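# Place the green block into the blue tray

## Task

Move the green block so that it ends up inside the blue tray, paying no attention to any signs near it; the block must stay there once the robot lets go.

## Robot and tools

Robot: two big_yam arms, left_arm and right_arm, each with a two-finger gripper. The scene frame has its origin at table height, midway between the nominal bases; +z is up, +x points out over the table, and left_arm sits on the +y side (arm names do not match image sides). Calibrated base roots: left_arm at (+0.003, +0.288, 0) m, right_arm at (-0.049, -0.370, 0) m, each turned slightly about z. Every hand pose, velocity, target and wrist-camera pose is reported in that arm's own base frame; fixed cameras and the table use the scene frame. A gripper's fingers point along its +z and open and close along its y. end_effector_position (metres) is the spot between the pads, roughly 1 cm behind the tips; end_effector_quat_wxyz gives orientation. Reported poses may be off by a few cm, more at long reach.

Command rows. Both motion tools use rows of 14 numbers, each in [-1, 1], always for both arms: dx, dy, dz, rx, ry, rz, opening for left_arm, then the same seven for right_arm. The first six per arm are an offset, not a pose: they are measured along that arm's own base axes from its Hand target as it stood when the action or move began, and rotation happens about that Hand target's position. 1.0 equals 0.6 m for dx, dy, dz and 180 degrees for rx, ry, rz, which together form one rotation vector. A translation longer than 1.0 may be shortened along its direction. Sending six zeros re-requests the current Hand target. The opening is absolute: +1 fully open (0.094 m), -1 closed. A 0 opening is a real command, so to leave a gripper alone resend its current value (shown under Tool commands, or else the last value sent).

execute_actions(actions, cameras): actions is a list of actions; each action is up to 15 rows, one per 1/30 s step, with the last row held if fewer are given. All rows of an action count from the action's starting Hand target, so repeating the same offset in a later action moves further. Images return only when actions is empty or cameras names them.

move(target, speed, blend, opening_speed, grip_force, blocking, cameras): drives each gripper in a straight line toward target, one 14-number row or a list of up to 15 rows, all offsets from the same starting Hand targets. speed is m/s, 0.002 to 4.3, default 0.25 (rotation up to twice that in rad/s), one value or one per target. The whole move is capped at 10 s. blend (m) rounds corners of a list; 0 stops at each point. opening_speed (0.2 or more, per second on the -1..+1 scale) ramps the fingers. grip_force is newtons per pad, 10 to 50, persists once set, and closing is slow at low force. blocking=false returns after about 0.5 s while motion continues. Paths do not avoid obstacles or the other arm; grippers lag and stray more at high speed. Avoid paths near an arm's own base. The result adds a move: line (done, off_target, moving, held, fault) plus limits such as paced or held.

wait(seconds 0 to 10) lets time pass holding last commands. stop brakes a running move. zoom_image(camera, region [x0,y0,x1,y1] pixels, at most 504 square) enlarges the latest image of cam_high, cam_low, cam_over, cam_left_wrist or cam_right_wrist. read_manual returns licence texts only. finished_scene ends the scene permanently; the block must remain in the tray without the robot.

Results: Hand target is the last commanded pose after clipping; the gripper often rests a few cm short of it because of friction and weight, which is not evidence of contact; resend the gap as an offset if needed. Commanded orientation is clipped to within 40 degrees of the measured one each step. grip_measured shows finger opening on the command scale; it reads slightly wide when empty and somewhat narrower than a squeezed hard part, and tracks your command without showing the moment of touch. To release, command well above grip_measured. Joint velocities may be omitted when within noise. Joint torques include the arm's own weight and have offsets and noise. MOTOR HOT appears near 85 C; at 100 C an OVER-TEMPERATURE FAULT drops that arm for 30 to 60 s or more, so avoid holding loads, stretched poses or pushing at unreachable targets for long.

Cameras: cam_high, cam_over, cam_left_wrist, cam_right_wrist (672x504), with calibration given in OpenCV form; fixed cameras may be shifted by up to about 2.3 degrees and 9 mm, and wrist images can lag while moving.

Avoid: dropping the block or letting it fall far, releasing it while it moves, fast impacts, hard pushes on the table or fixed items, and any contact between the two arms or grippers (closing on the other arm's fingers counts). A blocked arm keeps pressing until commanded back past its gripper. Nothing may end up off the table. Time counts, including thinking, so be efficient and move smoothly.

Each tool is called after "Emit:" as name([rows], argument=value, ...), one row to a line, values as JSON.

## Session

Emit:
execute_actions(actions=[])

Scene clock: 0.00 s.
left_arm: end_effector_position=(+0.4892, +0.2423, +0.3834) grip_measured=+1.000 end_effector_quat_wxyz=(+0.558, -0.111, +0.670, +0.477) | right_arm: end_effector_position=(+0.7612, -0.0403, +0.2008) grip_measured=+1.000 end_effector_quat_wxyz=(+0.447, -0.287, +0.837, -0.133)
Joint positions: left_arm=[0.284 1.251 0.852 0.493 -0.585 0.596 0.094] | right_arm=[-0.074 1.873 1.525 -0.255 -0.096 -0.685 0.094]
Joint velocities: within noise
Joint torques (N m): no reading
Heat: left arm: hottest elbow 26 °C; right arm: hottest shoulder 25 °C.
Hand target: left_arm +0.4919, +0.2431, +0.3998; +0.569, -0.115, +0.659, +0.478 | right_arm +0.7695, -0.0409, +0.2202; +0.462, -0.285, +0.828, -0.139
Tool commands: left_gripper/opening=+1.0 right_gripper/opening=+1.0

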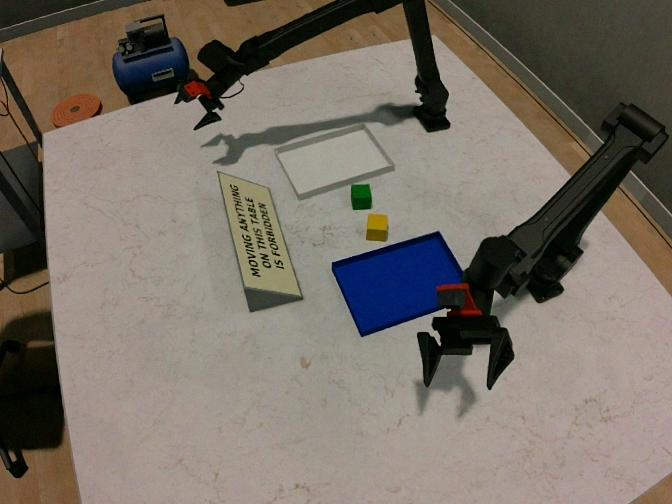

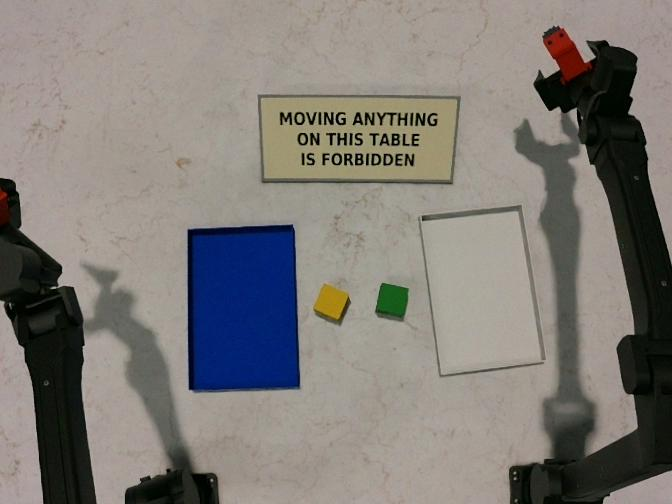

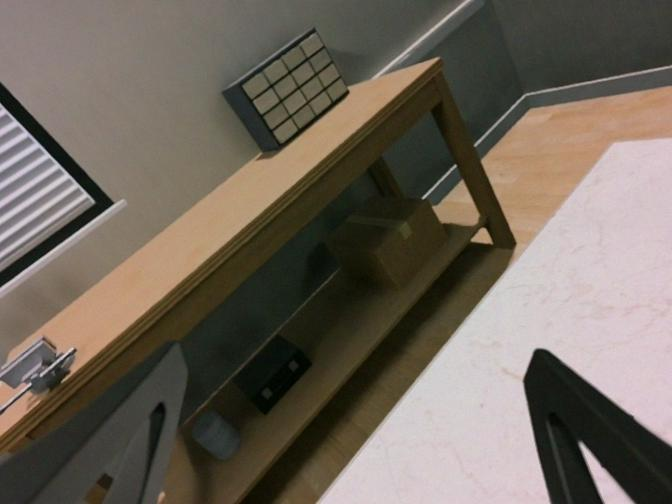

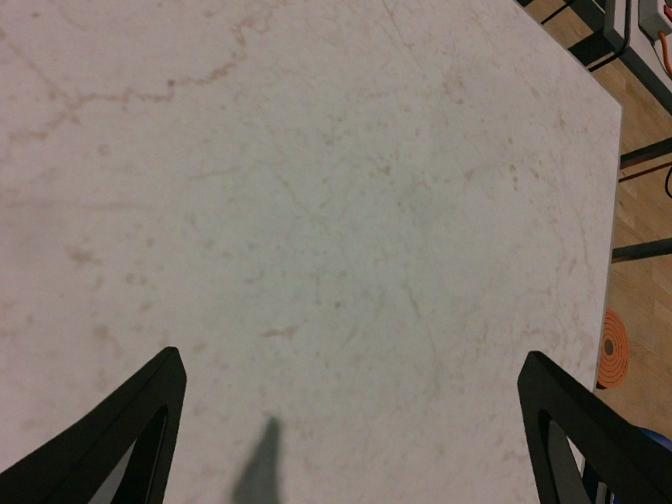

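Emit:
zoom_image(camera="cam_over", region=[290, 250, 450, 370])

Scaled by 3.150.

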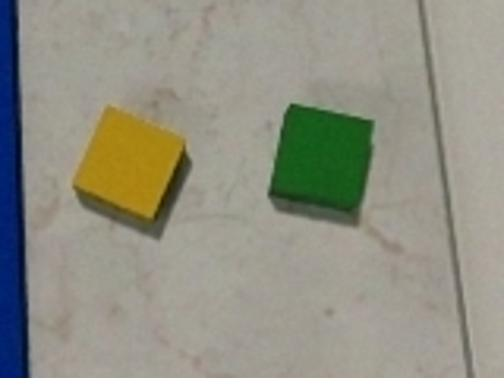

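Emit:
move(target=[0,0,0,0,0,0,1,-0.6763,0.5138,-0.067,-0.1211,0.3035,0.198,1], speed=0.45, cameras=["cam_over","cam_right_wrist"])

Scene clock: 63.57 s.
left_arm: end_effector_position=(+0.4892, +0.2423, +0.3834) grip_measured=+1.000 end_effector_quat_wxyz=(+0.558, -0.111, +0.670, +0.477) | right_arm: end_effector_position=(+0.3601, +0.2652, +0.1761) grip_measured=+1.000 end_effector_quat_wxyz=(-0.001, -0.630, +0.777, -0.001)
Joint positions: left_arm=[0.284 1.251 0.852 0.493 -0.585 0.596 0.094] | right_arm=[0.637 1.535 1.304 -1.342 0.002 -0.726 0.094]
Joint torques (N m): left_arm=[-1.14 -7.3 9.25 2.03 0.01 0] | right_arm=[-1.14 -10.93 10.51 -0.05 -0.23 0.12]
Heat: left arm: hottest elbow 33 °C; right arm: hottest elbow 33 °C.
Hand target: left_arm +0.4919, +0.2431, +0.3998; +0.569, -0.115, +0.659, +0.478 | right_arm +0.3638, +0.2674, +0.1802; +0.000, -0.623, +0.782, +0.000
Off the commanded pose: left_arm 0.017 m, 2 deg | right_arm 0.006 m, 1 deg.
move: off_target (left_arm)
camera_calibration:
cam_right_wrist: T_world_to_cam=[[0.97653, -0.214562, -0.018783, -0.285975], [-0.161756, -0.788178, 0.59381, 0.199135], [-0.142213, -0.576835, -0.804386, 0.454397], [0, 0, 0, 1]] pos_world=[0.376096, 0.357706, 0.24189]
Images, in order (width x height): cam_over 672x504, cam_right_wrist 672x504.

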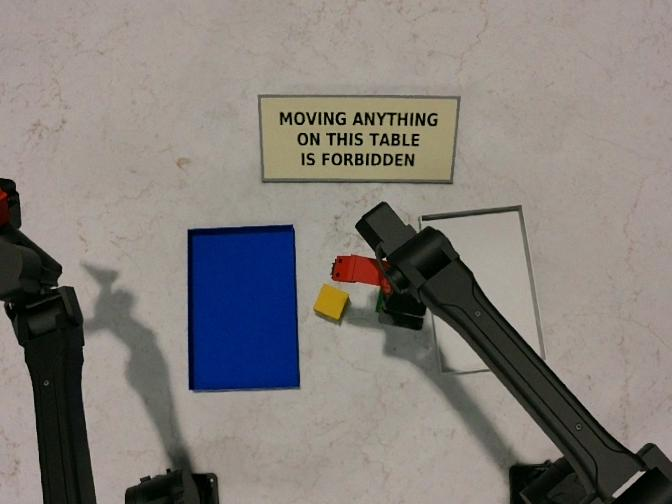

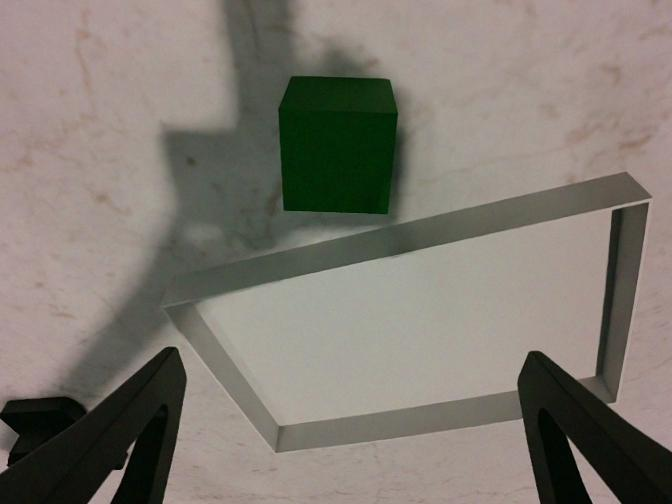

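Emit:
move(target=[0,0,0,0,0,0,1,-0.0102,0.0122,-0.2487,0,0,0,1], speed=0.2, cameras=["cam_over","cam_right_wrist"])

Scene clock: 88.87 s.
left_arm: end_effector_position=(+0.4892, +0.2423, +0.3834) grip_measured=+1.000 end_effector_quat_wxyz=(+0.558, -0.111, +0.670, +0.477) | right_arm: end_effector_position=(+0.3601, +0.2690, +0.0371) grip_measured=+1.000 end_effector_quat_wxyz=(+0.000, -0.624, +0.781, -0.001)
Joint positions: left_arm=[0.284 1.251 0.852 0.493 -0.585 0.596 0.094] | right_arm=[0.643 1.686 1.092 -0.976 0.002 -0.704 0.094]
Joint torques (N m): left_arm=[-1.03 -7.36 9.4 2.03 0 -0.01] | right_arm=[0.56 -11.28 7.49 0.88 -0.21 0.11]
Heat: left arm: hottest elbow 34 °C; right arm: hottest elbow 31 °C.
Hand target: left_arm +0.4919, +0.2431, +0.3998; +0.569, -0.115, +0.659, +0.478 | right_arm +0.3577, +0.2746, +0.0310; -0.001, -0.623, +0.782, +0.000
Off the commanded pose: left_arm 0.017 m, 2 deg | right_arm 0.009 m, 0 deg.
move: off_target (left_arm)
camera_calibration:
cam_right_wrist: T_world_to_cam=[[0.97336, -0.228668, -0.0167876, -0.282833], [-0.174637, -0.786829, 0.591948, 0.289046], [-0.148568, -0.573246, -0.805802, 0.346035], [0, 0, 0, 1]] pos_world=[0.377186, 0.361118, 0.102987]
Images, in order (width x height): cam_over 672x504, cam_right_wrist 672x504.

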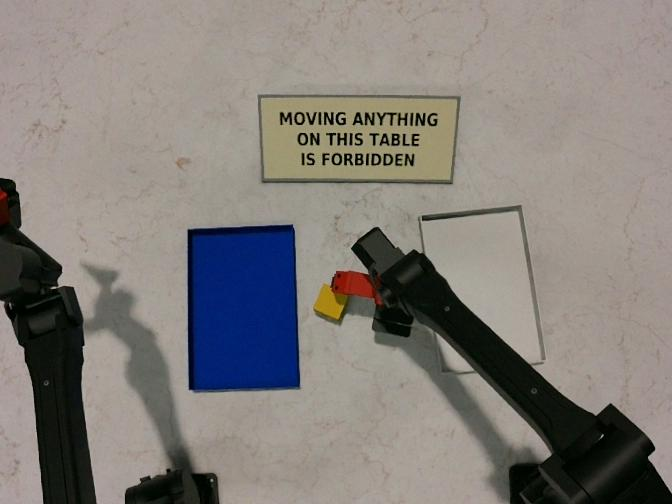

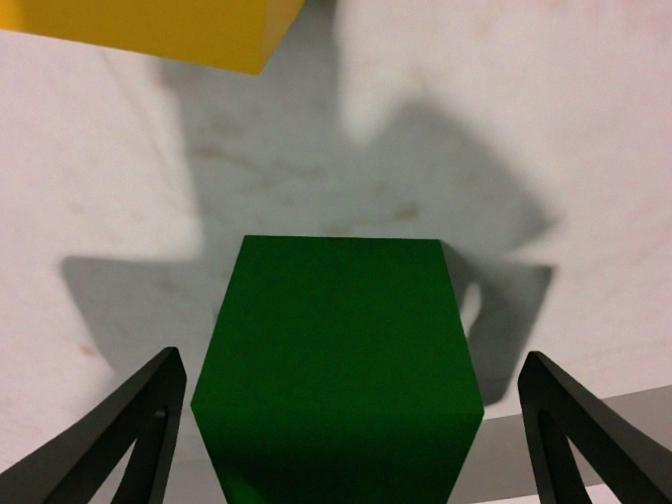

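Emit:
move([
  [0,0,0,0,0,0,1,-0.005,0,-0.02,0,0,0,1],
  [0,0,0,0,0,0,1,-0.005,0,-0.02,0,0,0,-0.1],
], speed=0.1, opening_speed=1.0, grip_force=40, cameras=["cam_right_wrist"])

Scene clock: 109.60 s.
left_arm: end_effector_position=(+0.4892, +0.2423, +0.3834) grip_measured=+1.000 end_effector_quat_wxyz=(+0.558, -0.111, +0.670, +0.477) | right_arm: end_effector_position=(+0.3593, +0.2710, +0.0287) grip_measured=+0.055 end_effector_quat_wxyz=(+0.005, -0.624, +0.781, -0.001)
Joint positions: left_arm=[0.284 1.251 0.852 0.493 -0.585 0.596 0.094] | right_arm=[0.648 1.695 1.077 -0.942 0.002 -0.7 0.05]
Joint torques (N m): left_arm=[-0.67 -7.53 9.39 2.26 -0.04 -0.01] | right_arm=[0.38 -10.7 6.94 0.95 -0.21 0.11]
Heat: left arm: hottest elbow 35 °C; right arm: hottest elbow 30 °C.
Hand target: left_arm +0.4919, +0.2431, +0.3998; +0.569, -0.115, +0.659, +0.478 | right_arm +0.3547, +0.2747, +0.0190; +0.000, -0.623, +0.782, +0.000
Off the commanded pose: left_arm 0.017 m, 2 deg | right_arm 0.011 m, 1 deg.
grip_force (N): 40, 40
move: off_target (left_arm, right_arm); target 2's new opening was sent with right_arm's hand 0.012 m and 1 deg from that target
camera_calibration:
cam_right_wrist: T_world_to_cam=[[0.973566, -0.228166, -0.0105011, -0.282109], [-0.178928, -0.790435, 0.585831, 0.298144], [-0.141967, -0.568466, -0.810365, 0.336763], [0, 0, 0, 1]] pos_world=[0.375807, 0.362734, 0.0952767]
Images, in order (width x height): cam_right_wrist 672x504.

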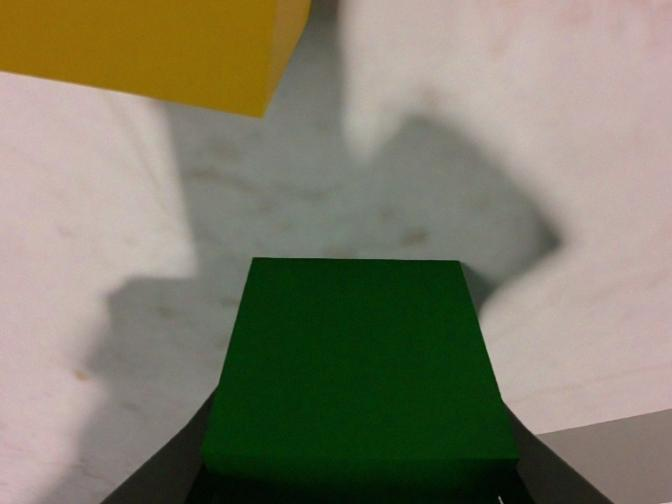

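Emit:
move([
  [0,0,0,0,0,0,1,0,0,0.185,0,0,0,-0.1],
  [0,0,0,0,0,0,1,0.008,0.41,0.185,0,0,0,-0.1],
  [0,0,0,0,0,0,1,0.008,0.41,0.0267,0,0,0,-0.1],
], speed=[0.2,0.3,0.12], blend=[0.04,0.03,0], cameras=["cam_high","cam_over","cam_right_wrist"])

Scene clock: 124.83 s.
left_arm: end_effector_position=(+0.4892, +0.2423, +0.3834) grip_measured=+1.000 end_effector_quat_wxyz=(+0.558, -0.111, +0.670, +0.477) | right_arm: end_effector_position=(+0.3590, +0.5193, +0.0442) grip_measured=+0.054 end_effector_quat_wxyz=(+0.001, -0.628, +0.778, +0.002)
Joint positions: left_arm=[0.284 1.251 0.852 0.493 -0.585 0.596 0.094] | right_arm=[0.966 2.101 1.751 -1.219 -0.003 -0.393 0.05]
Joint torques (N m): left_arm=[-1.32 -6.95 9.5 2.09 0.01 0] | right_arm=[-0.85 -18.08 8.49 0.96 0 0.13]
Heat: left arm: hottest elbow 35 °C; right arm: hottest elbow 29 °C.
Hand target: left_arm +0.4919, +0.2431, +0.3998; +0.569, -0.115, +0.659, +0.478 | right_arm +0.3595, +0.5207, +0.0349; -0.001, -0.623, +0.782, +0.000
Off the commanded pose: left_arm 0.017 m, 2 deg | right_arm 0.009 m, 1 deg.
grip_force (N): 40, 40
move: off_target (left_arm)
camera_calibration:
cam_right_wrist: T_world_to_cam=[[0.975777, -0.217786, -0.020696, -0.230795], [-0.164153, -0.791433, 0.588802, 0.480237], [-0.144612, -0.571142, -0.808012, 0.492721], [0, 0, 0, 1]] pos_world=[0.375291, 0.611225, 0.110584]
Images, in order (width x height): cam_high 672x504, cam_over 672x504, cam_right_wrist 672x504.

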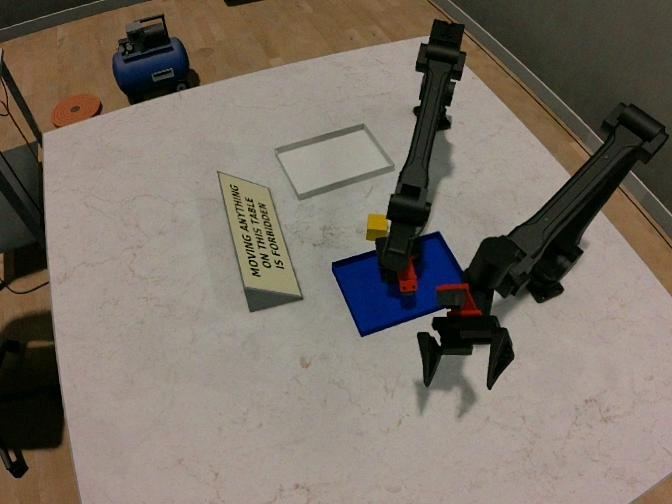

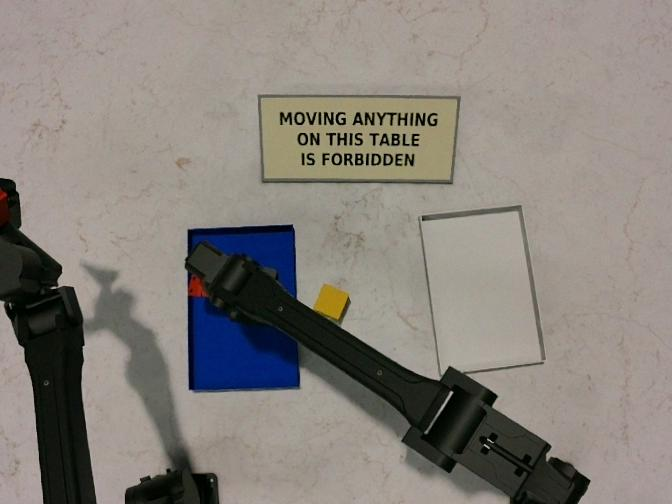

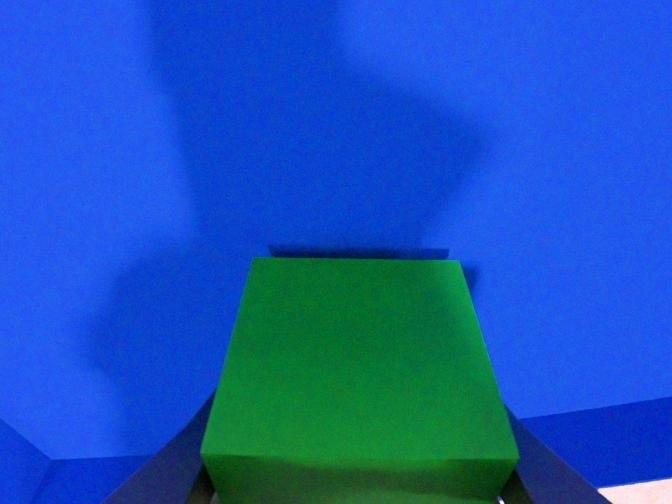

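Emit:
move([
  [0,0,0,0,0,0,1,0,0,-0.026,0,0,0,-0.1],
  [0,0,0,0,0,0,1,0,0,-0.026,0,0,0,0.5],
], speed=0.08, opening_speed=1.0, cameras=["cam_right_wrist"])

Emit:
move(target=[0,0,0,0,0,0,1,0,0,0.2,0,0,0,0.5], speed=0.2, cameras=["cam_high","cam_right_wrist"])

Scene clock: 133.53 s.
left_arm: end_effector_position=(+0.4892, +0.2423, +0.3834) grip_measured=+1.000 end_effector_quat_wxyz=(+0.558, -0.111, +0.670, +0.477) | right_arm: end_effector_position=(+0.3608, +0.5217, +0.0368) grip_measured=+0.498 end_effector_quat_wxyz=(+0.008, -0.628, +0.778, +0.004)
Joint positions: left_arm=[0.284 1.251 0.852 0.493 -0.585 0.596 0.094] | right_arm=[0.966 2.106 1.74 -1.188 -0.003 -0.392 0.07]
Joint torques (N m): left_arm=[-0.67 -7.47 9.47 2.09 -0.02 0.03] | right_arm=[-0.73 -17.32 7.98 0.99 -0.01 0.11]
Heat: left arm: hottest elbow 35 °C; right arm: hottest shoulder 29 °C.
Hand target: left_arm +0.4919, +0.2431, +0.3998; +0.569, -0.115, +0.659, +0.478 | right_arm +0.3595, +0.5206, +0.0192; -0.001, -0.623, +0.782, +0.000
Off the commanded pose: left_arm 0.017 m, 2 deg | right_arm 0.018 m, 1 deg.
grip_force (N): 40, 40
move: off_target (left_arm, right_arm); target 2's new opening was sent with right_arm's hand 0.018 m and 1 deg from that target
camera_calibration:
cam_right_wrist: T_world_to_cam=[[0.975684, -0.218675, -0.0149134, -0.231881], [-0.170045, -0.798127, 0.577995, 0.492855], [-0.138296, -0.561404, -0.815904, 0.481297], [0, 0, 0, 1]] pos_world=[0.376612, 0.612856, 0.104367]
Images, in order (width x height): cam_right_wrist 672x504.

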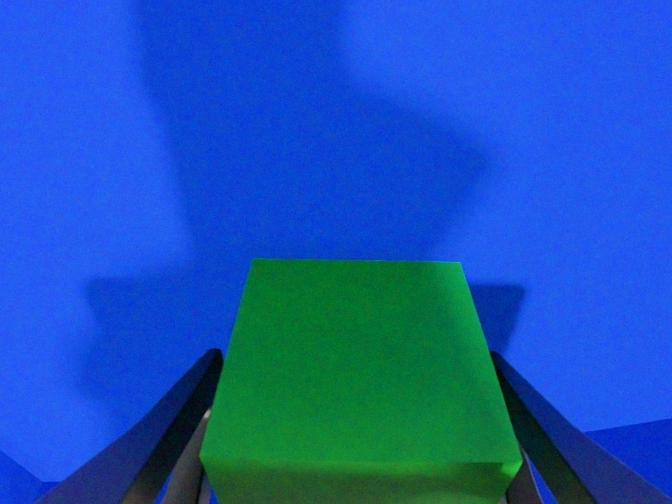

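Scene clock: 134.93 s.
left_arm: end_effector_position=(+0.4892, +0.2423, +0.3834) grip_measured=+1.000 end_effector_quat_wxyz=(+0.558, -0.111, +0.670, +0.477) | right_arm: end_effector_position=(+0.3514, +0.5081, +0.1198) grip_measured=+0.498 end_effector_quat_wxyz=(-0.021, -0.628, +0.778, -0.005)
Joint positions: left_arm=[0.284 1.251 0.852 0.493 -0.585 0.596 0.094] | right_arm=[0.966 2.038 1.852 -1.428 -0.003 -0.392 0.07]
Joint torques (N m): left_arm=[-0.73 -7.24 9.55 2 -0.02 -0.01] | right_arm=[-0.73 -18.96 13.38 -0.2 -0.04 0.11]
Heat: left arm: hottest elbow 35 °C; right arm: hottest shoulder 29 °C.
Hand target: left_arm +0.4919, +0.2431, +0.3998; +0.569, -0.115, +0.659, +0.478 | right_arm +0.3595, +0.5207, +0.1393; -0.001, -0.623, +0.782, +0.000
Off the commanded pose: left_arm 0.017 m, 2 deg | right_arm 0.024 m, 2 deg.
grip_force (N): 40, 40
move: off_target (left_arm, right_arm)
camera_calibration:
cam_right_wrist: T_world_to_cam=[[0.97481, -0.219915, -0.0371921, -0.220759], [-0.149698, -0.768723, 0.621817, 0.405069], [-0.165337, -0.600585, -0.782279, 0.565435], [0, 0, 0, 1]] pos_world=[0.369324, 0.602429, 0.182239]
Images, in order (width x height): cam_high 672x504, cam_right_wrist 672x504.

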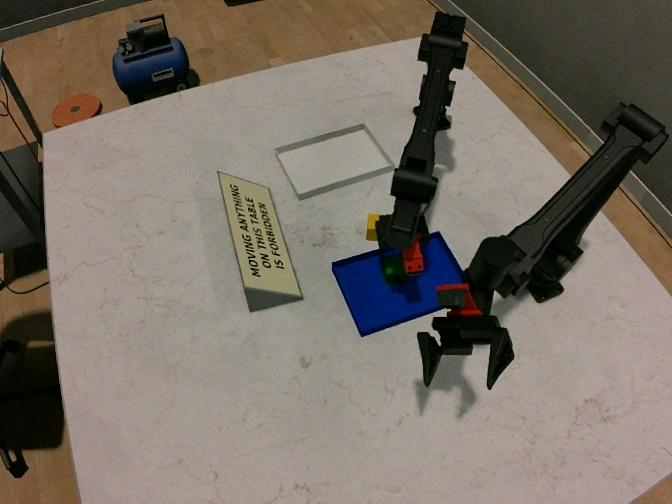

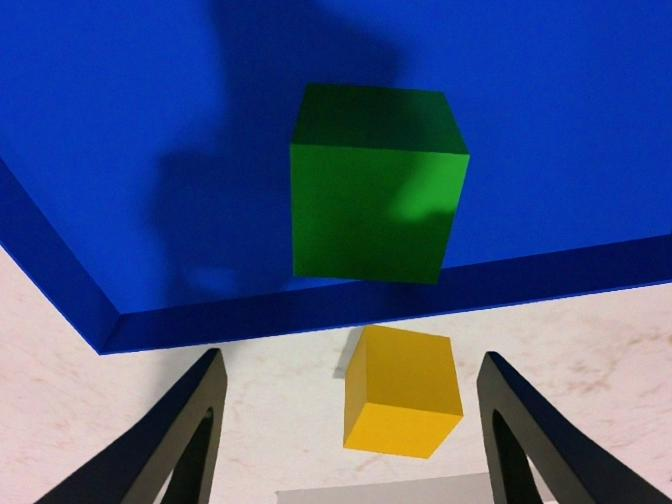

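Block is flat in the tray, clear of the gripper.

Emit:
finished_scene()

The scene is finished: the task was done.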